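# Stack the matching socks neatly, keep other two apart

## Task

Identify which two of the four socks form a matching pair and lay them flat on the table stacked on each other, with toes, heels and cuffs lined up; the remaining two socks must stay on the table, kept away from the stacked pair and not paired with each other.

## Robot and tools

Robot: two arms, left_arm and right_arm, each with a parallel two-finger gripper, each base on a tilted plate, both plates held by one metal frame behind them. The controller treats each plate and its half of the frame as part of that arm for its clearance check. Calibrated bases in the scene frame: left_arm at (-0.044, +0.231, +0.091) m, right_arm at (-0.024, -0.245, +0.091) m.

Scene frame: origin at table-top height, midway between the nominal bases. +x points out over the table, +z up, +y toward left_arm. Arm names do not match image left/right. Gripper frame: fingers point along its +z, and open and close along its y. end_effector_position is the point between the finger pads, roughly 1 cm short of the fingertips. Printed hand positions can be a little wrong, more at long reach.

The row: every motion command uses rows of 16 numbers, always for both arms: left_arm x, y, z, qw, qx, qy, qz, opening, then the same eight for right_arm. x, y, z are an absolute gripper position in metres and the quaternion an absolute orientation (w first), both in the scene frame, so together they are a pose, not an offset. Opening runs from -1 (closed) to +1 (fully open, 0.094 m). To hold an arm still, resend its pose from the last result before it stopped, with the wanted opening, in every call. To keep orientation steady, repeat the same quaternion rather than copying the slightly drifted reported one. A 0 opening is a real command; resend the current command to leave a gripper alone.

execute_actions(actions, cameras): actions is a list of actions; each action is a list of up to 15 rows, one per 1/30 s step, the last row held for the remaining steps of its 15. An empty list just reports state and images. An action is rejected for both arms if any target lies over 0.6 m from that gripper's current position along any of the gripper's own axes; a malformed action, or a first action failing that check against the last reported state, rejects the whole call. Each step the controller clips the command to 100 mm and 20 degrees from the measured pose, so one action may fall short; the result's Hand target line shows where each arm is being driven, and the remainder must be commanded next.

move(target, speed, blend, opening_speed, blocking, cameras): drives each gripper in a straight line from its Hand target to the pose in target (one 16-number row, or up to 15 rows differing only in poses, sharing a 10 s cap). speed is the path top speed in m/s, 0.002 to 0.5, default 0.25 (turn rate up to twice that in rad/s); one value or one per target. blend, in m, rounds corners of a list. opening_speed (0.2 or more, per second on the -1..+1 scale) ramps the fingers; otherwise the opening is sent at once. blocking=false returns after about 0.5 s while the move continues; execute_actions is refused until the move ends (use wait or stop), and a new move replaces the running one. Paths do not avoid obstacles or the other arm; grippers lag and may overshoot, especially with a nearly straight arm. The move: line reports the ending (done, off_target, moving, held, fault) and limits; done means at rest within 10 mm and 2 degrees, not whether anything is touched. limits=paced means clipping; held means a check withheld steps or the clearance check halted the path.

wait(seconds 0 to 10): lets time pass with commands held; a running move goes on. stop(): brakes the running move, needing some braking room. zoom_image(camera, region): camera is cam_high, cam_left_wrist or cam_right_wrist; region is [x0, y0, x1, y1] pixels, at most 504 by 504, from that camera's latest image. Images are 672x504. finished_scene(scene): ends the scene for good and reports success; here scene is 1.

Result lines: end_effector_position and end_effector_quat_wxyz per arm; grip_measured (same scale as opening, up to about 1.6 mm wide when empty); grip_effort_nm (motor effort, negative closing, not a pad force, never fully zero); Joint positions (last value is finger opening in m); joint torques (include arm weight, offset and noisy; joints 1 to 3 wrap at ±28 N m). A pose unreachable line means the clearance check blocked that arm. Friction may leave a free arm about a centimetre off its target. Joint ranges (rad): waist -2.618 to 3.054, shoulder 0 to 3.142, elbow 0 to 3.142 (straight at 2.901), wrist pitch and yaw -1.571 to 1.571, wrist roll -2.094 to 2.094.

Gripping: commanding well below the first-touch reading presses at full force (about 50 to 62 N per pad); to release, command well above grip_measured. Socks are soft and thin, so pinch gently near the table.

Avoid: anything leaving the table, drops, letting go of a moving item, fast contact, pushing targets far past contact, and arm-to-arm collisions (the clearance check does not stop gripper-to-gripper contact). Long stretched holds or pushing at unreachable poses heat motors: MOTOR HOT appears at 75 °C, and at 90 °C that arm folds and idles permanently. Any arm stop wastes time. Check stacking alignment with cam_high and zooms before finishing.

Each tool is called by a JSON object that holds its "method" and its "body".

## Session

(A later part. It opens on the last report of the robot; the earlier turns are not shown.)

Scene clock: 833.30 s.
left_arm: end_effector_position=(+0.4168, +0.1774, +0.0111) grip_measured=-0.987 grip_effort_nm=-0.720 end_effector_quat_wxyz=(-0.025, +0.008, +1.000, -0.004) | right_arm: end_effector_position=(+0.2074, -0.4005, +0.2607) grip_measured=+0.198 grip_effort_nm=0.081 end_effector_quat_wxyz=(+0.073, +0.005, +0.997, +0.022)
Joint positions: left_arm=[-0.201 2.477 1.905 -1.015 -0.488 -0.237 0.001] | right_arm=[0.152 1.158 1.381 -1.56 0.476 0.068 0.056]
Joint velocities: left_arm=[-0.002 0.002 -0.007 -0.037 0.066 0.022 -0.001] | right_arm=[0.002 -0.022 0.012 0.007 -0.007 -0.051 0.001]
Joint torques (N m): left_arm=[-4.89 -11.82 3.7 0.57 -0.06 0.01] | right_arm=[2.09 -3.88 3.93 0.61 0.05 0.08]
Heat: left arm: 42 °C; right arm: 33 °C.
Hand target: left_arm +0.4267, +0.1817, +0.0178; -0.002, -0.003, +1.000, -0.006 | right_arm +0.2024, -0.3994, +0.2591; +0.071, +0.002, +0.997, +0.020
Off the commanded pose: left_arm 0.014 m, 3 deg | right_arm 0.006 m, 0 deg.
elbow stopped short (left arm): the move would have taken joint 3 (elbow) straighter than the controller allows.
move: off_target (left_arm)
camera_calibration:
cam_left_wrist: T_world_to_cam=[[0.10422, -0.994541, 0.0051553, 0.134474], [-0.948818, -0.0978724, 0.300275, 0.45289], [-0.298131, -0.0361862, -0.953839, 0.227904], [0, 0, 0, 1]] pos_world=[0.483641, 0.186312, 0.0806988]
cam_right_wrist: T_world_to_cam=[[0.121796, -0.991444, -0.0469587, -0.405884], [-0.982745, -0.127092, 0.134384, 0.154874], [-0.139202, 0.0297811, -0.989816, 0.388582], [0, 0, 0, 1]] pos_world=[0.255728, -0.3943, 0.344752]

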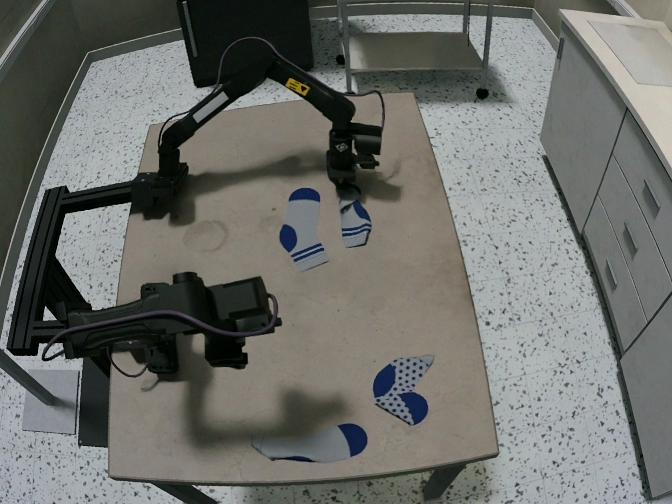

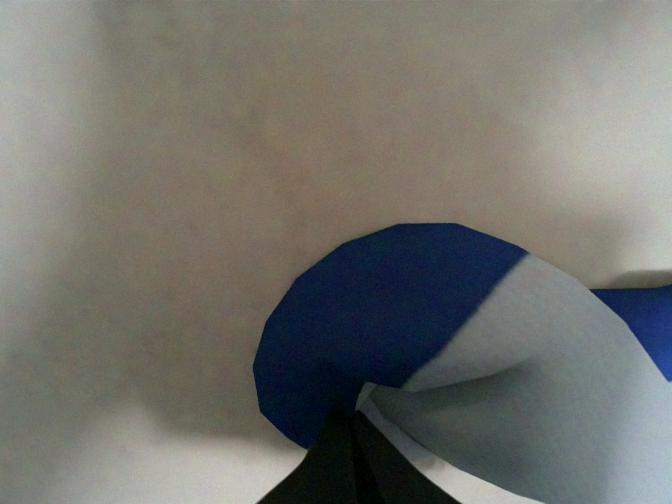

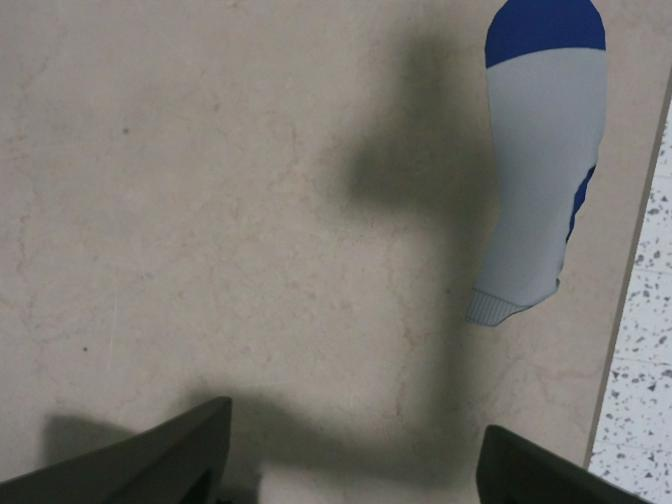

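{"method": "move", "body": {"target": [[0.42, 0.19, 0.012, 0.0, 0.0, 1.0, 0.0, -1, 0.2022, -0.3994, 0.2592, 0.071, 0.002, 0.997, 0.02, 0.2]], "speed": 0.1, "cameras": []}}

{"method": "move", "body": {"target": [[0.42, 0.19, 0.012, 0.0, 0.0, 1.0, 0.0, -0.4, 0.2022, -0.3994, 0.2592, 0.071, 0.002, 0.997, 0.02, 0.2]], "opening_speed": 1, "cameras": []}}

{"method": "move", "body": {"target": [[0.42, 0.19, 0.05, 0.0, 0.0, 1.0, 0.0, -0.4, 0.2022, -0.3994, 0.2592, 0.071, 0.002, 0.997, 0.02, 0.2],[0.35, 0.08, 0.22, 0.0, 0.0, 1.0, 0.0, -0.4, 0.2022, -0.3994, 0.2592, 0.071, 0.002, 0.997, 0.02, 0.2]], "blend": 0.02}}

Scene clock: 854.70 s.
left_arm: end_effector_position=(+0.4159, +0.1785, +0.0107) grip_measured=-0.987 grip_effort_nm=-0.730 end_effector_quat_wxyz=(-0.009, +0.010, +1.000, -0.007) | right_arm: end_effector_position=(+0.2074, -0.4005, +0.2607) grip_measured=+0.198 grip_effort_nm=0.085 end_effector_quat_wxyz=(+0.073, +0.005, +0.997, +0.022)
Joint positions: left_arm=[-0.2 2.439 1.834 -0.947 -0.49 -0.215 0.001] | right_arm=[0.152 1.158 1.381 -1.56 0.476 0.068 0.056]
Joint velocities: left_arm=[0.002 -0.007 0.007 0.066 0.022 0.037 0.001] | right_arm=[0.007 0.012 0.012 -0.007 -0.007 -0.051 0.001]
Joint torques (N m): left_arm=[-3.9 -11.28 3.51 0.48 -0.14 0.08] | right_arm=[2.1 -3.88 3.93 0.61 0.05 0.08]
Heat: left arm: 45 °C; right arm: 33 °C.
Hand target: left_arm +0.4199, +0.1899, +0.0119; +0.000, +0.000, +1.000, +0.000 | right_arm +0.2024, -0.3994, +0.2591; +0.071, +0.002, +0.997, +0.020
Off the commanded pose: left_arm 0.012 m, 2 deg | right_arm 0.006 m, 0 deg.
move: off_target (left_arm)
No camera images: "cameras" was empty.

Scene clock: 855.53 s.
left_arm: end_effector_position=(+0.4180, +0.1865, +0.0109) grip_measured=-0.402 grip_effort_nm=0.115 end_effector_quat_wxyz=(-0.007, +0.006, +1.000, +0.004) | right_arm: end_effector_position=(+0.2074, -0.4005, +0.2607) grip_measured=+0.198 grip_effort_nm=0.085 end_effector_quat_wxyz=(+0.073, +0.005, +0.997, +0.022)
Joint positions: left_arm=[-0.192 2.434 1.834 -0.947 -0.512 -0.213 0.028] | right_arm=[0.152 1.158 1.381 -1.56 0.476 0.068 0.056]
Joint velocities: left_arm=[-0.007 0.002 -0.002 -0.051 -0.066 -0.007 0] | right_arm=[0.002 -0.012 -0.007 -0.051 0.022 0.037 0]
Joint torques (N m): left_arm=[-4.44 -10.8 3.44 0.49 0.05 0.07] | right_arm=[2.07 -3.88 3.95 0.61 0.05 0.08]
Heat: left arm: 45 °C; right arm: 33 °C.
Hand target: left_arm +0.4202, +0.1897, +0.0120; +0.000, +0.000, +1.000, +0.000 | right_arm +0.2024, -0.3994, +0.2591; +0.071, +0.002, +0.997, +0.020
Off the commanded pose: left_arm 0.004 m, 1 deg | right_arm 0.006 m, 0 deg.
move: done
No camera images: "cameras" was empty.

Scene clock: 857.37 s.
left_arm: end_effector_position=(+0.3536, +0.0831, +0.2156) grip_measured=-0.402 grip_effort_nm=0.100 end_effector_quat_wxyz=(+0.022, -0.002, +1.000, -0.010) | right_arm: end_effector_position=(+0.2074, -0.4005, +0.2607) grip_measured=+0.198 grip_effort_nm=0.081 end_effector_quat_wxyz=(+0.073, +0.005, +0.997, +0.022)
Joint positions: left_arm=[-0.649 2.356 2.185 -1.554 -0.483 -0.714 0.028] | right_arm=[0.152 1.158 1.381 -1.56 0.476 0.068 0.056]
Joint velocities: left_arm=[0.002 -0.002 0.012 -0.007 -0.022 -0.007 0.001] | right_arm=[0.007 -0.017 -0.002 -0.037 0.007 0.022 -0.001]
Joint torques (N m): left_arm=[-5.2 -8.08 6.52 0.2 -0.04 -0.1] | right_arm=[2.07 -3.88 3.95 0.61 0.04 0.08]
Heat: left arm: 45 °C; right arm: 33 °C.
Hand target: left_arm +0.3516, +0.0817, +0.2195; +0.022, +0.000, +1.000, -0.009 | right_arm +0.2024, -0.3994, +0.2591; +0.071, +0.002, +0.997, +0.020
Off the commanded pose: left_arm 0.007 m, 3 deg | right_arm 0.006 m, 0 deg.
joint sent to its limit (left arm) — joint 4 (wrist pitch), lower limit. The joint targets are off in orientation, not in position.
move: off_target (left_arm); blend cut to 0.019 m at target 1
camera_calibration:
cam_left_wrist: T_world_to_cam=[[0.121942, -0.992188, 0.0263241, 0.035184], [-0.970503, -0.113635, 0.212628, 0.350142], [-0.207975, -0.0514758, -0.976779, 0.375051], [0, 0, 0, 1]] pos_world=[0.413525, 0.0940037, 0.290966]
cam_right_wrist: T_world_to_cam=[[0.121796, -0.991444, -0.0469587, -0.405884], [-0.982745, -0.127092, 0.134384, 0.154874], [-0.139202, 0.0297811, -0.989816, 0.388582], [0, 0, 0, 1]] pos_world=[0.255728, -0.3943, 0.344752]

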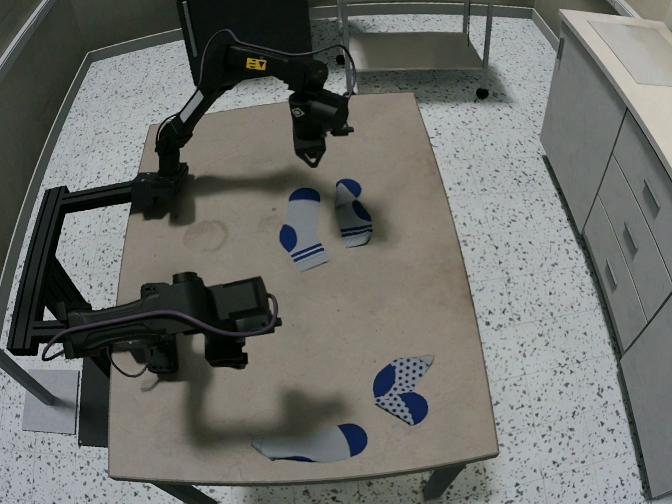

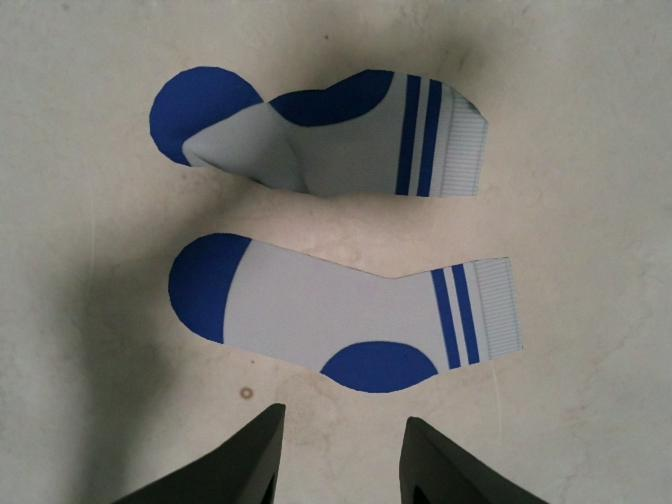

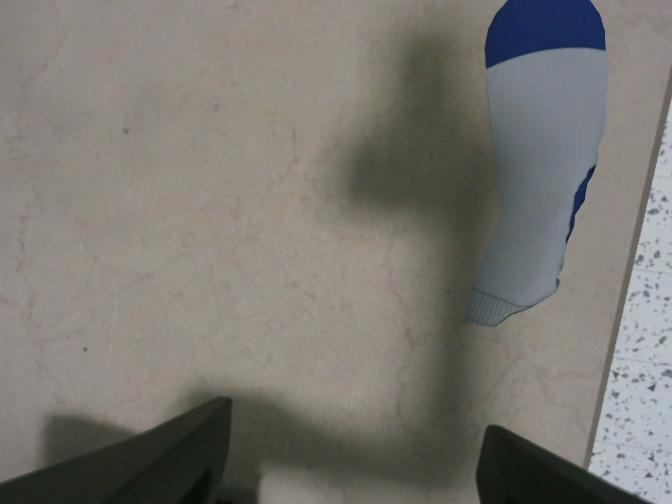

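{"method": "move", "body": {"target": [[0.462, 0.052, 0.06, 0.0, 0.0, 1.0, 0.0, -0.1, 0.2022, -0.3994, 0.2592, 0.071, 0.002, 0.997, 0.02, 0.2],[0.467, 0.052, 0.012, 0.0, 0.0, 1.0, 0.0, -0.1, 0.2022, -0.3994, 0.2592, 0.071, 0.002, 0.997, 0.02, 0.2]], "speed": [0.2, 0.06], "cameras": ["cam_left_wrist"]}}

Scene clock: 871.93 s.
left_arm: end_effector_position=(+0.4589, +0.0542, +0.0121) grip_measured=-0.102 grip_effort_nm=0.095 end_effector_quat_wxyz=(+0.008, +0.002, +1.000, -0.013) | right_arm: end_effector_position=(+0.2074, -0.4005, +0.2607) grip_measured=+0.198 grip_effort_nm=0.085 end_effector_quat_wxyz=(+0.073, +0.005, +0.997, +0.022)
Joint positions: left_arm=[-0.383 3.047 2.829 -1.389 -0.487 -0.42 0.042] | right_arm=[0.152 1.158 1.381 -1.56 0.476 0.068 0.056]
Joint velocities: left_arm=[-0.017 -0.007 -0.002 -0.037 -0.066 0.022 -0.001] | right_arm=[0.002 0.022 -0.032 -0.007 0.037 -0.022 -0.001]
Joint torques (N m): left_arm=[-5.89 -10.28 7.65 0.57 -0.11 0.03] | right_arm=[2.07 -3.88 3.93 0.61 0.04 0.08]
Heat: left arm: 43 °C; right arm: 33 °C.
Hand target: left_arm +0.4643, +0.0511, +0.0110; +0.020, +0.000, +1.000, -0.013 | right_arm +0.2024, -0.3994, +0.2591; +0.071, +0.002, +0.997, +0.020
Off the commanded pose: left_arm 0.008 m, 2 deg | right_arm 0.006 m, 0 deg.
elbow stopped short (left arm): the move would have taken joint 3 (elbow) straighter than the controller allows.
move: done
camera_calibration:
cam_left_wrist: T_world_to_cam=[[0.115869, -0.992802, 0.0303039, 0.00175143], [-0.965092, -0.105315, 0.239804, 0.489062], [-0.234886, -0.0570318, -0.970348, 0.209296], [0, 0, 0, 1]] pos_world=[0.520948, 0.065181, 0.0857577]
Images, in order (width x height): cam_left_wrist 672x504.

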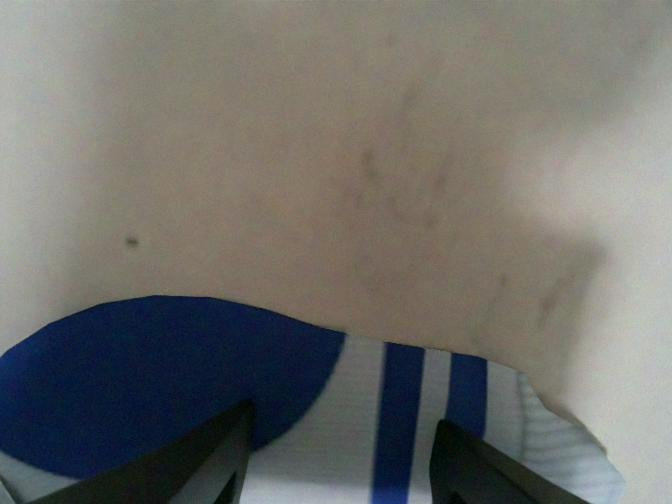

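{"method": "move", "body": {"target": [0.470, 0.052, -0.006, 0.0, 0.0, 1.0, 0.0, -0.1, 0.2022, -0.3994, 0.2592, 0.071, 0.002, 0.997, 0.02, 0.2], "speed": 0.05, "cameras": []}}

{"method": "move", "body": {"target": [0.470, 0.052, -0.006, 0.0, 0.0, 1.0, 0.0, -1, 0.2022, -0.3994, 0.2592, 0.071, 0.002, 0.997, 0.02, 0.2], "opening_speed": 0.6, "cameras": []}}

{"method": "move", "body": {"target": [0.45, 0.045, 0.10, 0.0, 0.0, 1.0, 0.0, -1, 0.2022, -0.3994, 0.2592, 0.071, 0.002, 0.997, 0.02, 0.2], "speed": 0.12}}

Scene clock: 877.03 s.
left_arm: end_effector_position=(+0.4637, +0.0539, +0.0107) grip_measured=-0.102 grip_effort_nm=0.095 end_effector_quat_wxyz=(+0.017, +0.006, +1.000, -0.013) | right_arm: end_effector_position=(+0.2074, -0.4005, +0.2607) grip_measured=+0.198 grip_effort_nm=0.090 end_effector_quat_wxyz=(+0.073, +0.005, +0.997, +0.022)
Joint positions: left_arm=[-0.382 3.053 2.837 -1.371 -0.495 -0.4 0.042] | right_arm=[0.152 1.158 1.381 -1.56 0.476 0.068 0.056]
Joint velocities: left_arm=[-0.007 0.002 0.002 0.022 -0.081 -0.022 0] | right_arm=[-0.012 -0.002 0.002 -0.022 -0.066 0.051 -0.001]
Joint torques (N m): left_arm=[-4.98 -8.69 6.75 0.73 -0.06 0.05] | right_arm=[2.09 -3.88 3.95 0.61 0.05 0.08]
Heat: left arm: 44 °C; right arm: 33 °C.
Hand target: left_arm +0.4684, +0.0527, -0.0056; +0.023, +0.000, +1.000, -0.011 | right_arm +0.2024, -0.3994, +0.2591; +0.071, +0.002, +0.997, +0.020
Off the commanded pose: left_arm 0.018 m, 3 deg | right_arm 0.006 m, 0 deg.
elbow stopped short (left arm): the move would have taken joint 3 (elbow) straighter than the controller allows.
move: off_target (left_arm)
No camera images: "cameras" was empty.

Scene clock: 878.73 s.
left_arm: end_effector_position=(+0.4697, +0.0552, +0.0106) grip_measured=-0.993 grip_effort_nm=-0.408 end_effector_quat_wxyz=(+0.027, +0.001, +1.000, -0.013) | right_arm: end_effector_position=(+0.2074, -0.4005, +0.2607) grip_measured=+0.198 grip_effort_nm=0.090 end_effector_quat_wxyz=(+0.073, +0.005, +0.997, +0.022)
Joint positions: left_arm=[-0.378 3.053 2.839 -1.35 -0.504 -0.396 0] | right_arm=[0.152 1.158 1.381 -1.56 0.476 0.068 0.056]
Joint velocities: left_arm=[-0.007 -0.022 -0.017 -0.007 -0.051 0.022 -0.001] | right_arm=[-0.002 -0.017 -0.002 0.022 0.051 -0.051 -0.001]
Joint torques (N m): left_arm=[-5.26 -8.73 6.45 0.58 -0.02 0.04] | right_arm=[2.07 -3.88 3.95 0.61 0.04 0.08]
Heat: left arm: 44 °C; right arm: 33 °C.
Hand target: left_arm +0.4685, +0.0524, -0.0058; +0.024, +0.000, +1.000, -0.011 | right_arm +0.2024, -0.3994, +0.2591; +0.071, +0.002, +0.997, +0.020
Off the commanded pose: left_arm 0.017 m, 3 deg | right_arm 0.006 m, 0 deg.
elbow stopped short (left arm): the move would have taken joint 3 (elbow) straighter than the controller allows.
move: off_target (left_arm)
No camera images: "cameras" was empty.

Scene clock: 880.30 s.
left_arm: end_effector_position=(+0.4475, +0.0491, +0.0720) grip_measured=-0.993 grip_effort_nm=-0.403 end_effector_quat_wxyz=(+0.019, +0.000, +1.000, -0.008) | right_arm: end_effector_position=(+0.2074, -0.4005, +0.2607) grip_measured=+0.198 grip_effort_nm=0.090 end_effector_quat_wxyz=(+0.073, +0.005, +0.997, +0.022)
Joint positions: left_arm=[-0.46 2.962 2.84 -1.51 -0.504 -0.501 0] | right_arm=[0.152 1.158 1.381 -1.56 0.476 0.068 0.056]
Joint velocities: left_arm=[-0.002 -0.027 -0.002 -0.066 0.022 0.037 0] | right_arm=[0.027 0.007 0.007 0.022 0.037 -0.022 0.002]
Joint torques (N m): left_arm=[-7.84 -14.16 6.13 0.11 0.01 -0.07] | right_arm=[2.09 -3.88 3.95 0.61 0.04 0.09]
Heat: left arm: 44 °C; right arm: 33 °C.
Hand target: left_arm +0.4502, +0.0455, +0.0993; +0.039, +0.000, +0.999, -0.019 | right_arm +0.2024, -0.3994, +0.2591; +0.071, +0.002, +0.997, +0.020
Off the commanded pose: left_arm 0.028 m, 2 deg | right_arm 0.006 m, 0 deg.
elbow stopped short (left arm): the move would have taken joint 3 (elbow) straighter than the controller allows.
move: off_target (left_arm)
camera_calibration:
cam_left_wrist: T_world_to_cam=[[0.11848, -0.992714, 0.0219409, -0.00439509], [-0.969897, -0.110966, 0.216761, 0.467241], [-0.212747, -0.0469624, -0.975978, 0.254434], [0, 0, 0, 1]] pos_world=[0.507827, 0.0594338, 0.147139]
cam_right_wrist: T_world_to_cam=[[0.121796, -0.991444, -0.0469587, -0.405884], [-0.982745, -0.127092, 0.134384, 0.154874], [-0.139202, 0.0297811, -0.989816, 0.388582], [0, 0, 0, 1]] pos_world=[0.255728, -0.3943, 0.344752]

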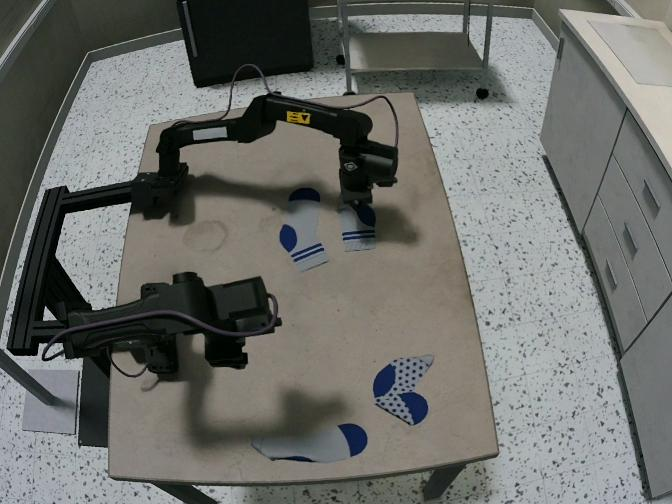

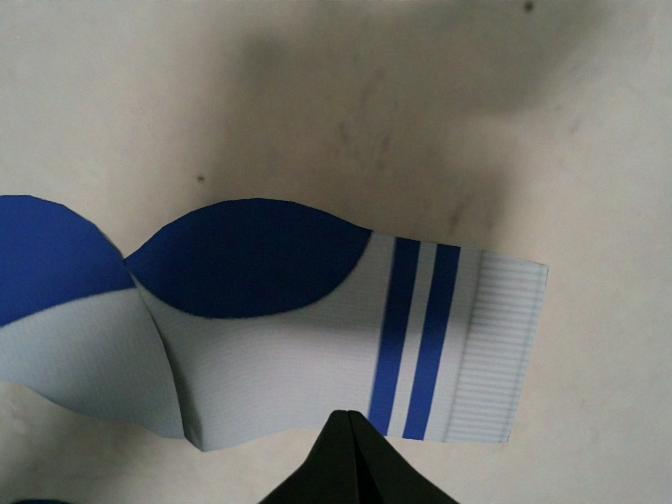

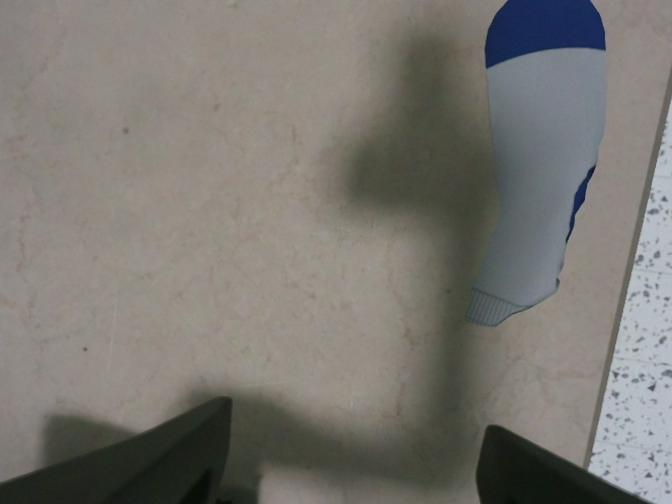

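{"method": "move", "body": {"target": [[0.463, 0.044, 0.05, 0.216, 0.0, 0.976, 0.0, -0.1, 0.2022, -0.3994, 0.2592, 0.071, 0.002, 0.997, 0.02, 0.2],[0.473, 0.042, 0.014, 0.216, 0.0, 0.976, 0.0, -0.1, 0.2022, -0.3994, 0.2592, 0.071, 0.002, 0.997, 0.02, 0.2]], "speed": [0.2, 0.06], "cameras": ["cam_left_wrist"]}}

{"method": "move", "body": {"target": [0.476, 0.042, -0.01, 0.216, 0.0, 0.976, 0.0, -0.1, 0.2022, -0.3994, 0.2592, 0.071, 0.002, 0.997, 0.02, 0.2], "speed": 0.05, "cameras": ["cam_left_wrist"]}}

Scene clock: 888.97 s.
left_arm: end_effector_position=(+0.4707, +0.0470, +0.0158) grip_measured=-0.102 grip_effort_nm=0.095 end_effector_quat_wxyz=(+0.214, +0.000, +0.977, +0.001) | right_arm: end_effector_position=(+0.2074, -0.4005, +0.2607) grip_measured=+0.198 grip_effort_nm=0.085 end_effector_quat_wxyz=(+0.073, +0.005, +0.997, +0.022)
Joint positions: left_arm=[-0.437 2.59 1.77 -0.364 -0.66 -0.23 0.042] | right_arm=[0.152 1.158 1.381 -1.56 0.476 0.068 0.056]
Joint velocities: left_arm=[-0.007 0.007 -0.012 0.022 0.022 -0.007 0] | right_arm=[-0.012 0.012 0.027 0.007 0.022 -0.095 0]
Joint torques (N m): left_arm=[-5.55 -9.22 5.26 1.15 -0.09 0.11] | right_arm=[2.07 -3.88 3.95 0.61 0.04 0.08]
Heat: left arm: 45 °C; right arm: 33 °C.
Hand target: left_arm +0.4710, +0.0425, +0.0128; +0.217, +0.002, +0.976, -0.001 | right_arm +0.2024, -0.3994, +0.2591; +0.071, +0.002, +0.997, +0.020
Off the commanded pose: left_arm 0.006 m, 0 deg | right_arm 0.006 m, 0 deg.
move: done
camera_calibration:
cam_left_wrist: T_world_to_cam=[[0.108523, -0.99288, 0.0491182, -0.00369036], [-0.978235, -0.115452, -0.172415, 0.512006], [0.176858, -0.0293381, -0.983799, 0.0203202], [0, 0, 0, 1]] pos_world=[0.497669, 0.056044, 0.10845]
Images, in order (width x height): cam_left_wrist 672x504.

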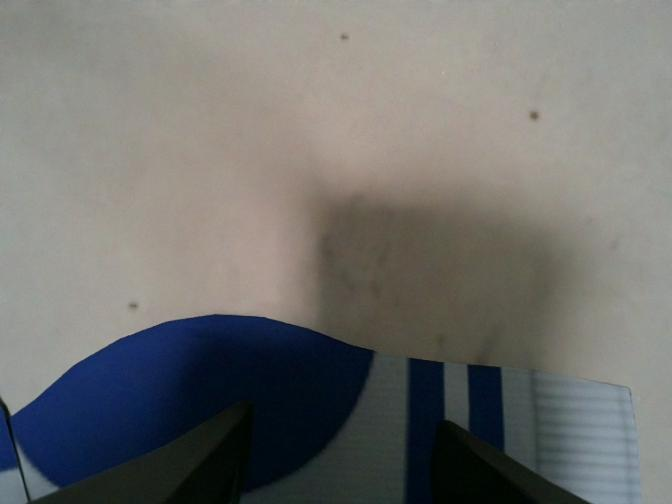

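Scene clock: 889.97 s.
left_arm: end_effector_position=(+0.4796, +0.0431, +0.0106) grip_measured=-0.102 grip_effort_nm=0.095 end_effector_quat_wxyz=(+0.231, -0.006, +0.973, -0.004) | right_arm: end_effector_position=(+0.2074, -0.4005, +0.2607) grip_measured=+0.198 grip_effort_nm=0.090 end_effector_quat_wxyz=(+0.073, +0.005, +0.997, +0.022)
Joint positions: left_arm=[-0.431 2.611 1.77 -0.292 -0.657 -0.207 0.042] | right_arm=[0.152 1.158 1.381 -1.56 0.476 0.068 0.056]
Joint velocities: left_arm=[-0.002 0.012 0.022 -0.081 0.022 0.022 0] | right_arm=[-0.002 0.007 0.007 0.066 0.007 -0.022 -0.001]
Joint torques (N m): left_arm=[-4.4 -7.27 6.6 0.95 0 0.03] | right_arm=[2.09 -3.88 3.95 0.61 0.05 0.08]
Heat: left arm: 45 °C; right arm: 33 °C.
Hand target: left_arm +0.4748, +0.0424, -0.0093; +0.216, +0.000, +0.976, +0.000 | right_arm +0.2024, -0.3994, +0.2591; +0.071, +0.002, +0.997, +0.020
Off the commanded pose: left_arm 0.021 m, 2 deg | right_arm 0.006 m, 0 deg.
move: off_target (left_arm)
camera_calibration:
cam_left_wrist: T_world_to_cam=[[0.114662, -0.991223, 0.0658029, -0.0115251], [-0.970378, -0.125937, -0.206173, 0.516407], [0.21265, -0.0402135, -0.976301, -0.00323079], [0, 0, 0, 1]] pos_world=[0.503118, 0.0534811, 0.104073]
Images, in order (width x height): cam_left_wrist 672x504.

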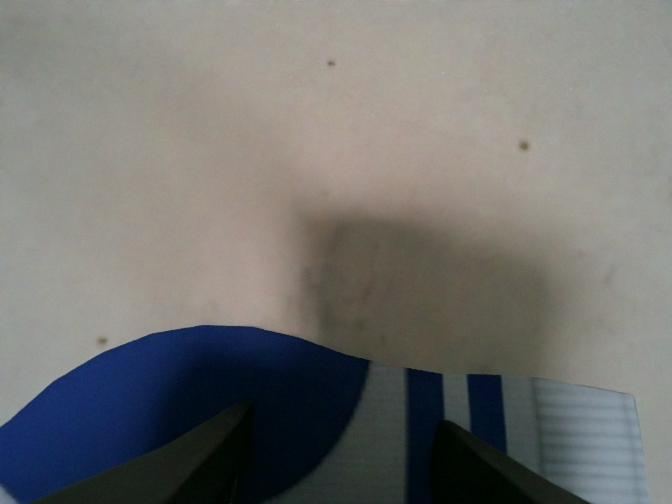

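{"method": "move", "body": {"target": [0.476, 0.042, -0.01, 0.216, 0.0, 0.976, 0.0, -1, 0.2022, -0.3994, 0.2592, 0.071, 0.002, 0.997, 0.02, 0.2], "opening_speed": 0.6, "cameras": []}}

{"method": "move", "body": {"target": [0.45, 0.03, 0.08, 0.130, 0.0, 0.991, 0.0, -1, 0.2022, -0.3994, 0.2592, 0.071, 0.002, 0.997, 0.02, 0.2], "speed": 0.12}}

Scene clock: 894.07 s.
left_arm: end_effector_position=(+0.4837, +0.0432, +0.0112) grip_measured=-0.988 grip_effort_nm=-0.662 end_effector_quat_wxyz=(+0.237, -0.011, +0.971, -0.006) | right_arm: end_effector_position=(+0.2074, -0.4005, +0.2607) grip_measured=+0.198 grip_effort_nm=0.095 end_effector_quat_wxyz=(+0.073, +0.005, +0.997, +0.022)
Joint positions: left_arm=[-0.428 2.615 1.776 -0.278 -0.657 -0.207 0.001] | right_arm=[0.152 1.158 1.381 -1.56 0.476 0.068 0.056]
Joint velocities: left_arm=[0.027 -0.007 -0.017 -0.037 -0.037 -0.125 0] | right_arm=[0.002 -0.012 0.002 0.022 0.022 -0.007 0]
Joint torques (N m): left_arm=[-4.55 -7.5 6.31 0.8 0.06 0.04] | right_arm=[2.09 -3.88 3.95 0.61 0.04 0.08]
Heat: left arm: 44 °C; right arm: 33 °C.
Hand target: left_arm +0.4751, +0.0424, -0.0093; +0.216, +0.000, +0.976, -0.001 | right_arm +0.2024, -0.3994, +0.2591; +0.071, +0.002, +0.997, +0.020
Off the commanded pose: left_arm 0.023 m, 3 deg | right_arm 0.006 m, 0 deg.
move: off_target (left_arm)
No camera images: "cameras" was empty.

Scene clock: 895.77 s.
left_arm: end_effector_position=(+0.4533, +0.0440, +0.0738) grip_measured=-0.988 grip_effort_nm=-0.652 end_effector_quat_wxyz=(+0.125, -0.010, +0.992, +0.005) | right_arm: end_effector_position=(+0.2074, -0.4005, +0.2607) grip_measured=+0.198 grip_effort_nm=0.090 end_effector_quat_wxyz=(+0.073, +0.005, +0.997, +0.022)
Joint positions: left_arm=[-0.499 2.631 2.132 -0.949 -0.626 -0.455 0.001] | right_arm=[0.152 1.158 1.381 -1.56 0.476 0.068 0.056]
Joint velocities: left_arm=[-0.002 -0.027 -0.002 -0.022 -0.007 -0.051 0.001] | right_arm=[0.002 0.007 0.002 0.066 0.022 -0.066 -0.001]
Joint torques (N m): left_arm=[-7.23 -9.35 8.29 0.49 -0.05 -0.16] | right_arm=[2.09 -3.88 3.95 0.61 0.05 0.08]
Heat: left arm: 44 °C; right arm: 33 °C.
Hand target: left_arm +0.4506, +0.0308, +0.0802; +0.129, -0.001, +0.992, +0.001 | right_arm +0.2024, -0.3994, +0.2591; +0.071, +0.002, +0.997, +0.020
Off the commanded pose: left_arm 0.016 m, 1 deg | right_arm 0.006 m, 0 deg.
move: off_target (left_arm)
camera_calibration:
cam_left_wrist: T_world_to_cam=[[0.136748, -0.990321, 0.0237361, -0.0186449], [-0.990602, -0.136641, 0.00608424, 0.497951], [-0.00278203, -0.0243451, -0.9997, 0.162727], [0, 0, 0, 1]] pos_world=[0.496274, 0.0535376, 0.160092]
cam_right_wrist: T_world_to_cam=[[0.121796, -0.991444, -0.0469587, -0.405884], [-0.982745, -0.127092, 0.134384, 0.154874], [-0.139202, 0.0297811, -0.989816, 0.388582], [0, 0, 0, 1]] pos_world=[0.255728, -0.3943, 0.344752]

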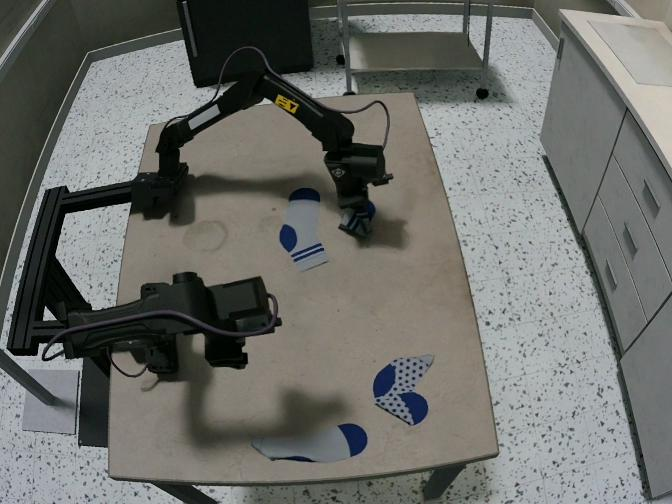

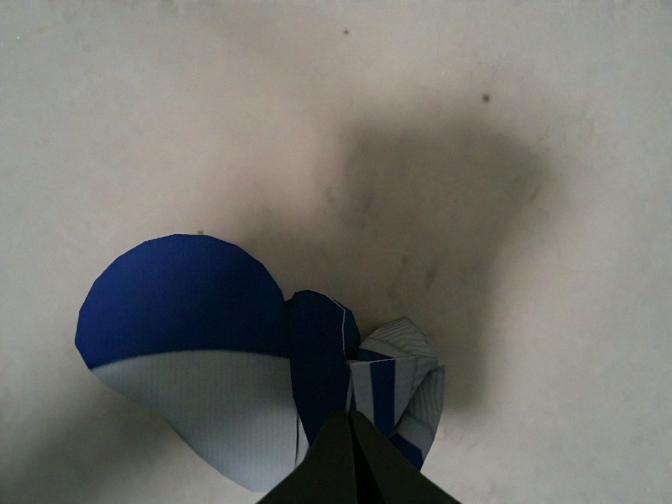

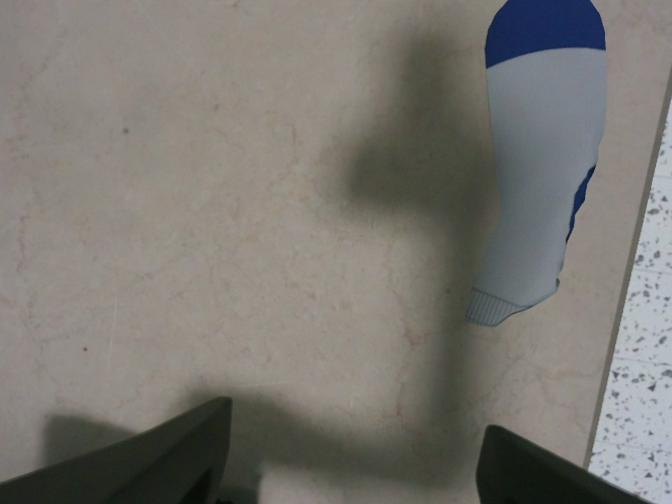

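{"method": "move", "body": {"target": [[0.42, 0.01, 0.16, 0.0, 0.0, 1.0, 0.0, -1, 0.2022, -0.3994, 0.2592, 0.071, 0.002, 0.997, 0.02, 0.2],[0.375, -0.01, 0.15, 0.0, 0.0, 1.0, 0.0, -1, 0.2022, -0.3994, 0.2592, 0.071, 0.002, 0.997, 0.02, 0.2]], "speed": 0.12, "blend": 0.02}}

Scene clock: 901.93 s.
left_arm: end_effector_position=(+0.3770, -0.0086, +0.1254) grip_measured=-0.988 grip_effort_nm=-0.657 end_effector_quat_wxyz=(+0.004, -0.002, +1.000, -0.001) | right_arm: end_effector_position=(+0.2074, -0.4005, +0.2607) grip_measured=+0.198 grip_effort_nm=0.090 end_effector_quat_wxyz=(+0.073, +0.005, +0.997, +0.022)
Joint positions: left_arm=[-0.657 2.838 2.623 -1.557 -0.471 -0.744 0.001] | right_arm=[0.152 1.158 1.381 -1.56 0.476 0.068 0.056]
Joint velocities: left_arm=[-0.002 0.017 -0.002 -0.037 -0.007 -0.051 -0.001] | right_arm=[0.002 0.012 -0.002 -0.022 -0.051 0.037 0]
Joint torques (N m): left_arm=[-7.13 -14.5 4.66 0.09 -0.04 -0.11] | right_arm=[2.09 -3.88 3.95 0.61 0.04 0.08]
Heat: left arm: 44 °C; right arm: 33 °C.
Hand target: left_arm +0.3756, -0.0090, +0.1499; +0.018, -0.001, +1.000, -0.013 | right_arm +0.2024, -0.3994, +0.2591; +0.071, +0.002, +0.997, +0.020
Off the commanded pose: left_arm 0.025 m, 1 deg | right_arm 0.006 m, 0 deg.
joint sent to its limit (left arm) — joint 4 (wrist pitch), lower limit. The joint targets are off in orientation, not in position.
move: off_target (left_arm)
camera_calibration:
cam_left_wrist: T_world_to_cam=[[0.123768, -0.992294, 0.00577543, -0.0543877], [-0.962298, -0.118601, 0.24478, 0.37443], [-0.242209, -0.0358535, -0.969562, 0.299209], [0, 0, 0, 1]] pos_world=[0.439516, 0.00116703, 0.198763]
cam_right_wrist: T_world_to_cam=[[0.121796, -0.991444, -0.0469587, -0.405884], [-0.982745, -0.127092, 0.134384, 0.154874], [-0.139202, 0.0297811, -0.989816, 0.388582], [0, 0, 0, 1]] pos_world=[0.255728, -0.3943, 0.344752]

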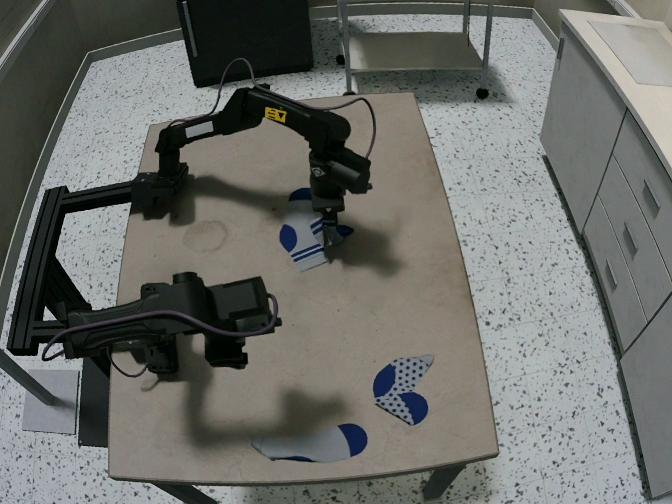

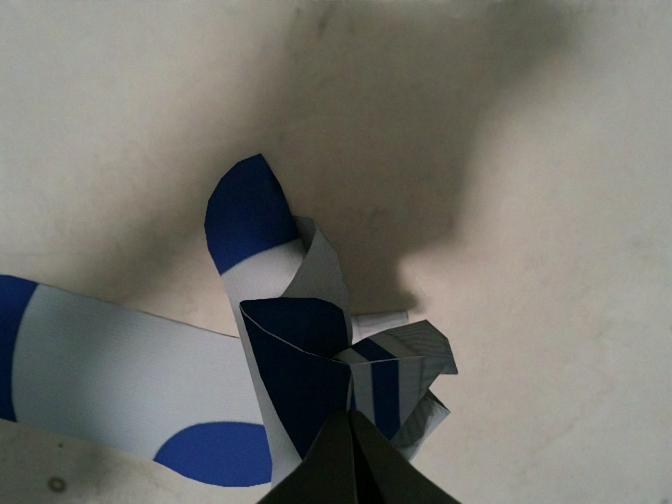

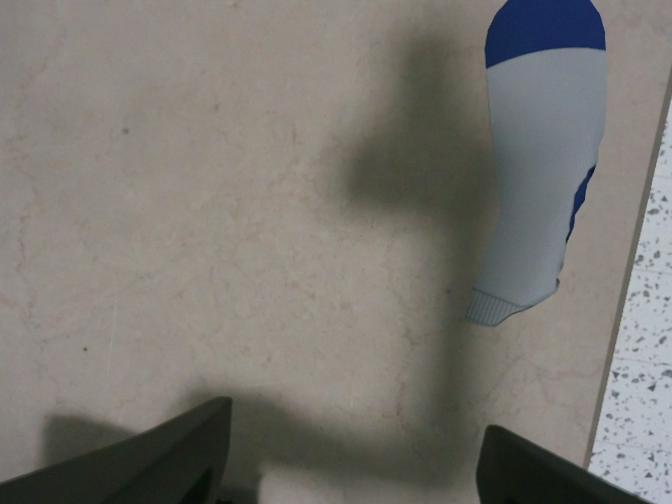

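{"method": "move", "body": {"target": [0.33, 0.05, 0.33, 0.0, 0.0, 1.0, 0.0, -1, 0.2022, -0.3994, 0.2592, 0.071, 0.002, 0.997, 0.02, 0.2], "speed": 0.15}}

{"method": "zoom_image", "body": {"camera": "cam_high", "region": [230, 120, 390, 280]}}

Scene clock: 909.17 s.
left_arm: end_effector_position=(+0.3386, +0.0477, +0.3191) grip_measured=-0.988 grip_effort_nm=-0.652 end_effector_quat_wxyz=(+0.121, -0.004, +0.987, -0.105) | right_arm: end_effector_position=(+0.2074, -0.4005, +0.2607) grip_measured=+0.198 grip_effort_nm=0.085 end_effector_quat_wxyz=(+0.073, +0.005, +0.997, +0.022)
Joint positions: left_arm=[-0.82 2.255 2.316 -1.562 -0.469 -0.772 0.001] | right_arm=[0.152 1.158 1.381 -1.56 0.476 0.068 0.056]
Joint velocities: left_arm=[-0.002 0.007 -0.012 -0.007 0.022 0.125 0.001] | right_arm=[-0.002 0.007 0.022 0.022 0.037 -0.066 0]
Joint torques (N m): left_arm=[-5.5 -8.55 4.23 0.74 -0.12 -0.09] | right_arm=[2.09 -3.88 3.93 0.61 0.05 0.08]
Heat: left arm: 44 °C; right arm: 33 °C.
Hand target: left_arm +0.3325, +0.0485, +0.3294; +0.131, +0.001, +0.986, -0.108 | right_arm +0.2024, -0.3994, +0.2591; +0.071, +0.002, +0.997, +0.020
Off the commanded pose: left_arm 0.014 m, 18 deg | right_arm 0.006 m, 0 deg.
joint sent to its limit (left arm) — joint 4 (wrist pitch), lower limit. The joint targets are off in orientation, not in position.
move: off_target (left_arm)
camera_calibration:
cam_left_wrist: T_world_to_cam=[[0.0970841, -0.966497, 0.237611, -0.0611516], [-0.995204, -0.091399, 0.034854, 0.373564], [-0.0119689, -0.239855, -0.970735, 0.411913], [0, 0, 0, 1]] pos_world=[0.38264, 0.0738399, 0.401368]
cam_right_wrist: T_world_to_cam=[[0.121796, -0.991444, -0.0469587, -0.405884], [-0.982745, -0.127092, 0.134384, 0.154874], [-0.139202, 0.0297811, -0.989816, 0.388582], [0, 0, 0, 1]] pos_world=[0.255728, -0.3943, 0.344752]

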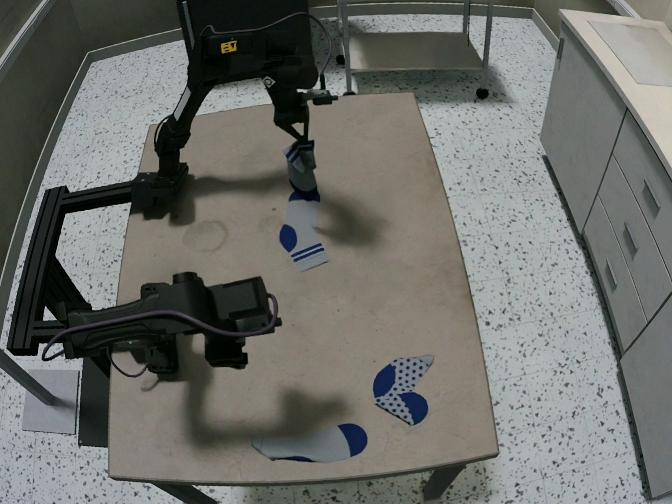

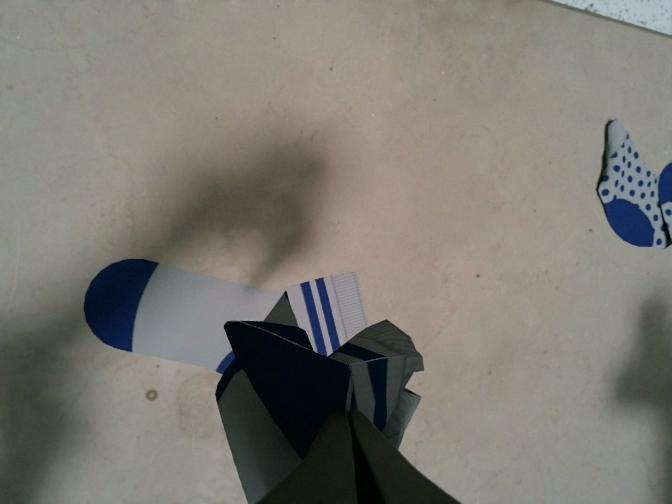

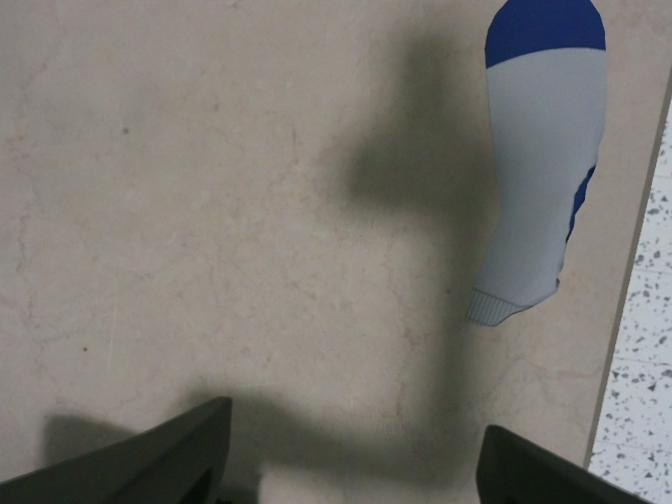

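Scaled by 3.150.

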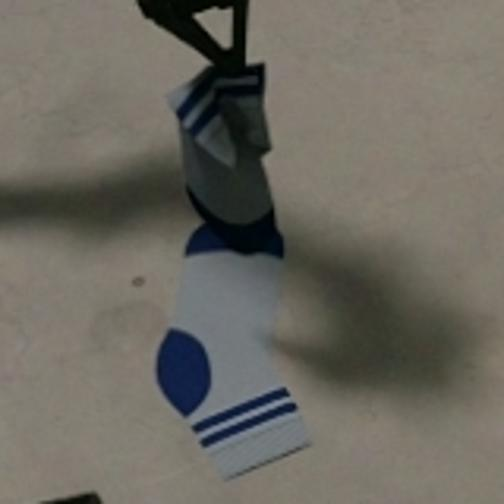

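{"method": "move", "body": {"target": [[0.43, 0.16, 0.28, 0.0, 0.0, 1.0, 0.0, -1, 0.2022, -0.3994, 0.2592, 0.071, 0.002, 0.997, 0.02, 0.2],[0.43, 0.14, 0.17, 0.0, 0.0, 1.0, 0.0, -1, 0.2022, -0.3994, 0.2592, 0.071, 0.002, 0.997, 0.02, 0.2],[0.42, 0.09, 0.10, 0.0, 0.0, 1.0, 0.0, -1, 0.2022, -0.3994, 0.2592, 0.071, 0.002, 0.997, 0.02, 0.2],[0.42, 0.02, 0.035, 0.0, 0.0, 1.0, 0.0, -1, 0.2022, -0.3994, 0.2592, 0.071, 0.002, 0.997, 0.02, 0.2],[0.42, -0.01, 0.016, 0.0, 0.0, 1.0, 0.0, -1, 0.2022, -0.3994, 0.2592, 0.071, 0.002, 0.997, 0.02, 0.2]], "speed": 0.15, "blend": 0.02}}

Scene clock: 918.67 s.
left_arm: end_effector_position=(+0.4232, +0.0030, +0.0132) grip_measured=-0.988 grip_effort_nm=-0.652 end_effector_quat_wxyz=(+0.001, -0.012, +1.000, -0.006) | right_arm: end_effector_position=(+0.2074, -0.4005, +0.2607) grip_measured=+0.198 grip_effort_nm=0.090 end_effector_quat_wxyz=(+0.073, +0.005, +0.997, +0.022)
Joint positions: left_arm=[-0.489 3.05 2.719 -1.354 -0.487 -0.577 0.001] | right_arm=[0.152 1.158 1.381 -1.56 0.476 0.068 0.056]
Joint velocities: left_arm=[-0.002 -0.007 -0.002 -0.037 0.022 0.037 0] | right_arm=[-0.012 -0.002 0.017 0.007 0.007 0.037 0]
Joint torques (N m): left_arm=[-7.36 -9.78 7.6 0.05 0.05 -0.12] | right_arm=[2.09 -3.88 3.93 0.61 0.04 0.09]
Heat: left arm: 44 °C; right arm: 33 °C.
Hand target: left_arm +0.4162, -0.0084, +0.0154; +0.001, -0.001, +1.000, -0.005 | right_arm +0.2024, -0.3994, +0.2591; +0.071, +0.002, +0.997, +0.020
Off the commanded pose: left_arm 0.014 m, 2 deg | right_arm 0.006 m, 0 deg.
move: off_target (left_arm); blend cut to 0.0178 m at target 4
camera_calibration:
cam_left_wrist: T_world_to_cam=[[0.1435, -0.989558, 0.0135035, -0.0564958], [-0.958307, -0.135536, 0.251551, 0.446037], [-0.247094, -0.0490382, -0.96775, 0.204126], [0, 0, 0, 1]] pos_world=[0.485986, 0.014558, 0.0861043]
cam_right_wrist: T_world_to_cam=[[0.121796, -0.991444, -0.0469587, -0.405884], [-0.982745, -0.127092, 0.134384, 0.154874], [-0.139202, 0.0297811, -0.989816, 0.388582], [0, 0, 0, 1]] pos_world=[0.255728, -0.3943, 0.344752]

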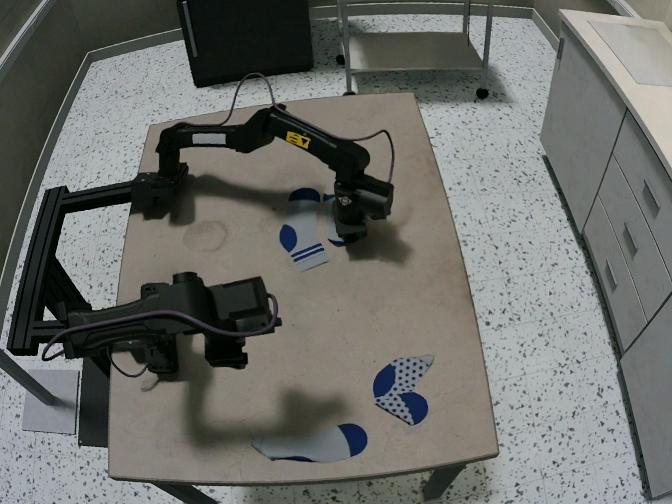

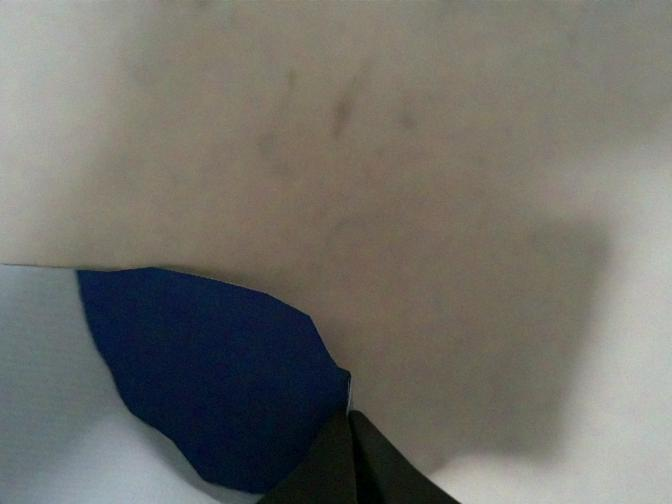

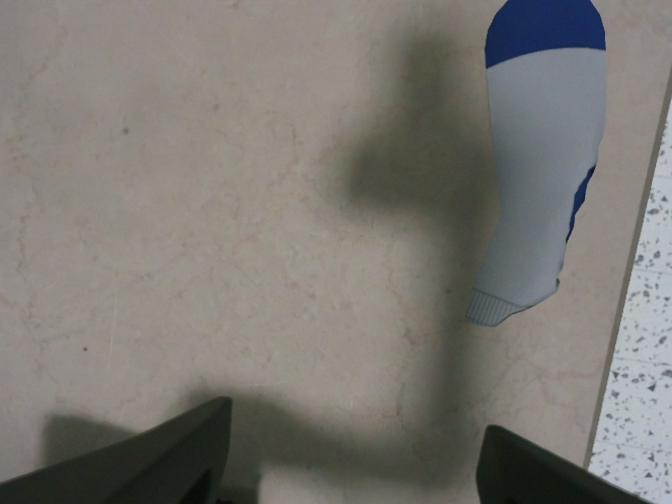

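{"method": "move", "body": {"target": [0.42, -0.01, 0.014, 0.0, 0.0, 1.0, 0.0, -0.4, 0.2022, -0.3994, 0.2592, 0.071, 0.002, 0.997, 0.02, 0.2], "opening_speed": 1, "cameras": []}}

{"method": "move", "body": {"target": [[0.42, -0.01, 0.05, 0.0, 0.0, 1.0, 0.0, -0.4, 0.2022, -0.3994, 0.2592, 0.071, 0.002, 0.997, 0.02, 0.2],[0.35, 0.08, 0.22, 0.0, 0.0, 1.0, 0.0, -0.4, 0.2022, -0.3994, 0.2592, 0.071, 0.002, 0.997, 0.02, 0.2]], "blend": 0.015}}

Scene clock: 931.57 s.
left_arm: end_effector_position=(+0.4273, +0.0003, +0.0130) grip_measured=-0.402 grip_effort_nm=0.100 end_effector_quat_wxyz=(+0.006, -0.016, +1.000, -0.009) | right_arm: end_effector_position=(+0.2074, -0.4005, +0.2607) grip_measured=+0.198 grip_effort_nm=0.090 end_effector_quat_wxyz=(+0.073, +0.005, +0.997, +0.022)
Joint positions: left_arm=[-0.489 3.1 2.819 -1.39 -0.487 -0.578 0.028] | right_arm=[0.152 1.158 1.381 -1.56 0.476 0.068 0.056]
Joint velocities: left_arm=[-0.007 0.007 0.002 0.037 -0.037 -0.081 0.001] | right_arm=[0.012 -0.027 -0.022 -0.066 -0.037 -0.022 0]
Joint torques (N m): left_arm=[-7.34 -9.65 7.65 0.07 -0.09 0] | right_arm=[2.09 -3.88 3.95 0.61 0.05 0.08]
Heat: left arm: 44 °C; right arm: 33 °C.
Hand target: left_arm +0.4197, -0.0095, +0.0138; +0.007, +0.000, +1.000, -0.004 | right_arm +0.2024, -0.3994, +0.2591; +0.071, +0.002, +0.997, +0.020
Off the commanded pose: left_arm 0.013 m, 2 deg | right_arm 0.006 m, 0 deg.
move: off_target (left_arm)
No camera images: "cameras" was empty.

Scene clock: 933.17 s.
left_arm: end_effector_position=(+0.3581, +0.0834, +0.2097) grip_measured=-0.402 grip_effort_nm=0.095 end_effector_quat_wxyz=(+0.015, -0.006, +1.000, -0.009) | right_arm: end_effector_position=(+0.2074, -0.4005, +0.2607) grip_measured=+0.198 grip_effort_nm=0.095 end_effector_quat_wxyz=(+0.073, +0.005, +0.997, +0.022)
Joint positions: left_arm=[-0.634 2.382 2.213 -1.562 -0.478 -0.712 0.028] | right_arm=[0.152 1.158 1.381 -1.56 0.476 0.068 0.056]
Joint velocities: left_arm=[-0.017 0.007 0.007 0.007 -0.022 -0.095 -0.001] | right_arm=[-0.002 0.002 -0.002 -0.11 0.007 -0.037 0]
Joint torques (N m): left_arm=[-6.3 -9.96 4.57 0.2 -0.02 -0.05] | right_arm=[2.07 -3.89 3.93 0.61 0.05 0.08]
Heat: left arm: 44 °C; right arm: 33 °C.
Hand target: left_arm +0.3524, +0.0803, +0.2204; +0.022, +0.000, +1.000, -0.013 | right_arm +0.2024, -0.3994, +0.2591; +0.071, +0.002, +0.997, +0.020
Off the commanded pose: left_arm 0.014 m, 2 deg | right_arm 0.006 m, 0 deg.
joint sent to its limit (left arm) — joint 4 (wrist pitch), lower limit. The joint targets are off in orientation, not in position.
move: off_target (left_arm)
camera_calibration:
cam_left_wrist: T_world_to_cam=[[0.130258, -0.991202, 0.0234841, 0.0326175], [-0.96668, -0.121699, 0.225207, 0.352453], [-0.220368, -0.0520366, -0.974028, 0.374109], [0, 0, 0, 1]] pos_world=[0.418903, 0.0946913, 0.284252]
cam_right_wrist: T_world_to_cam=[[0.121796, -0.991444, -0.0469587, -0.405884], [-0.982745, -0.127092, 0.134384, 0.154874], [-0.139202, 0.0297811, -0.989816, 0.388582], [0, 0, 0, 1]] pos_world=[0.255728, -0.3943, 0.344752]

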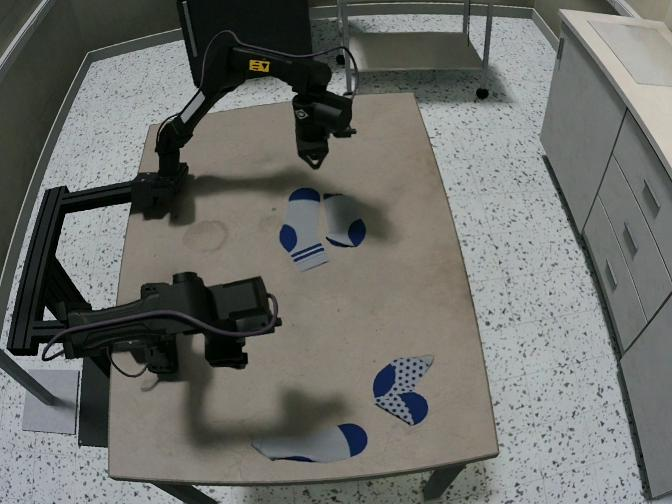

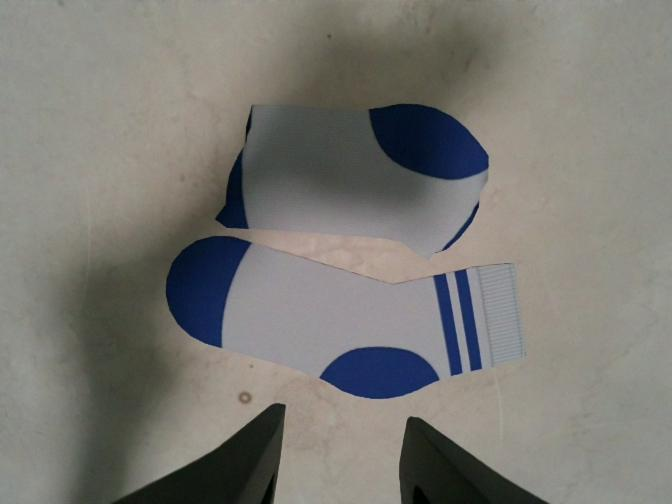

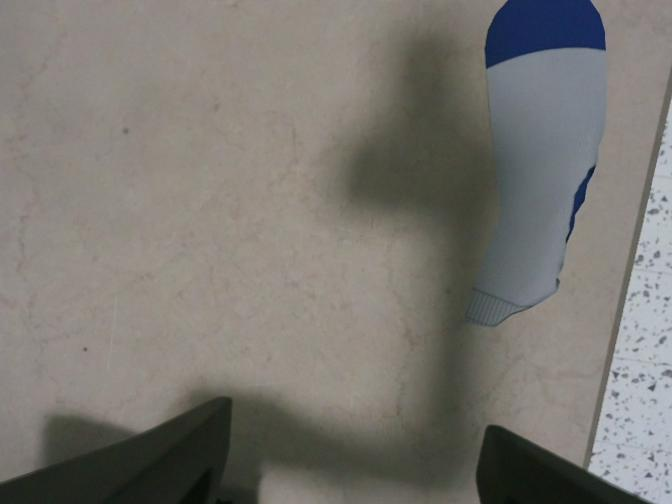

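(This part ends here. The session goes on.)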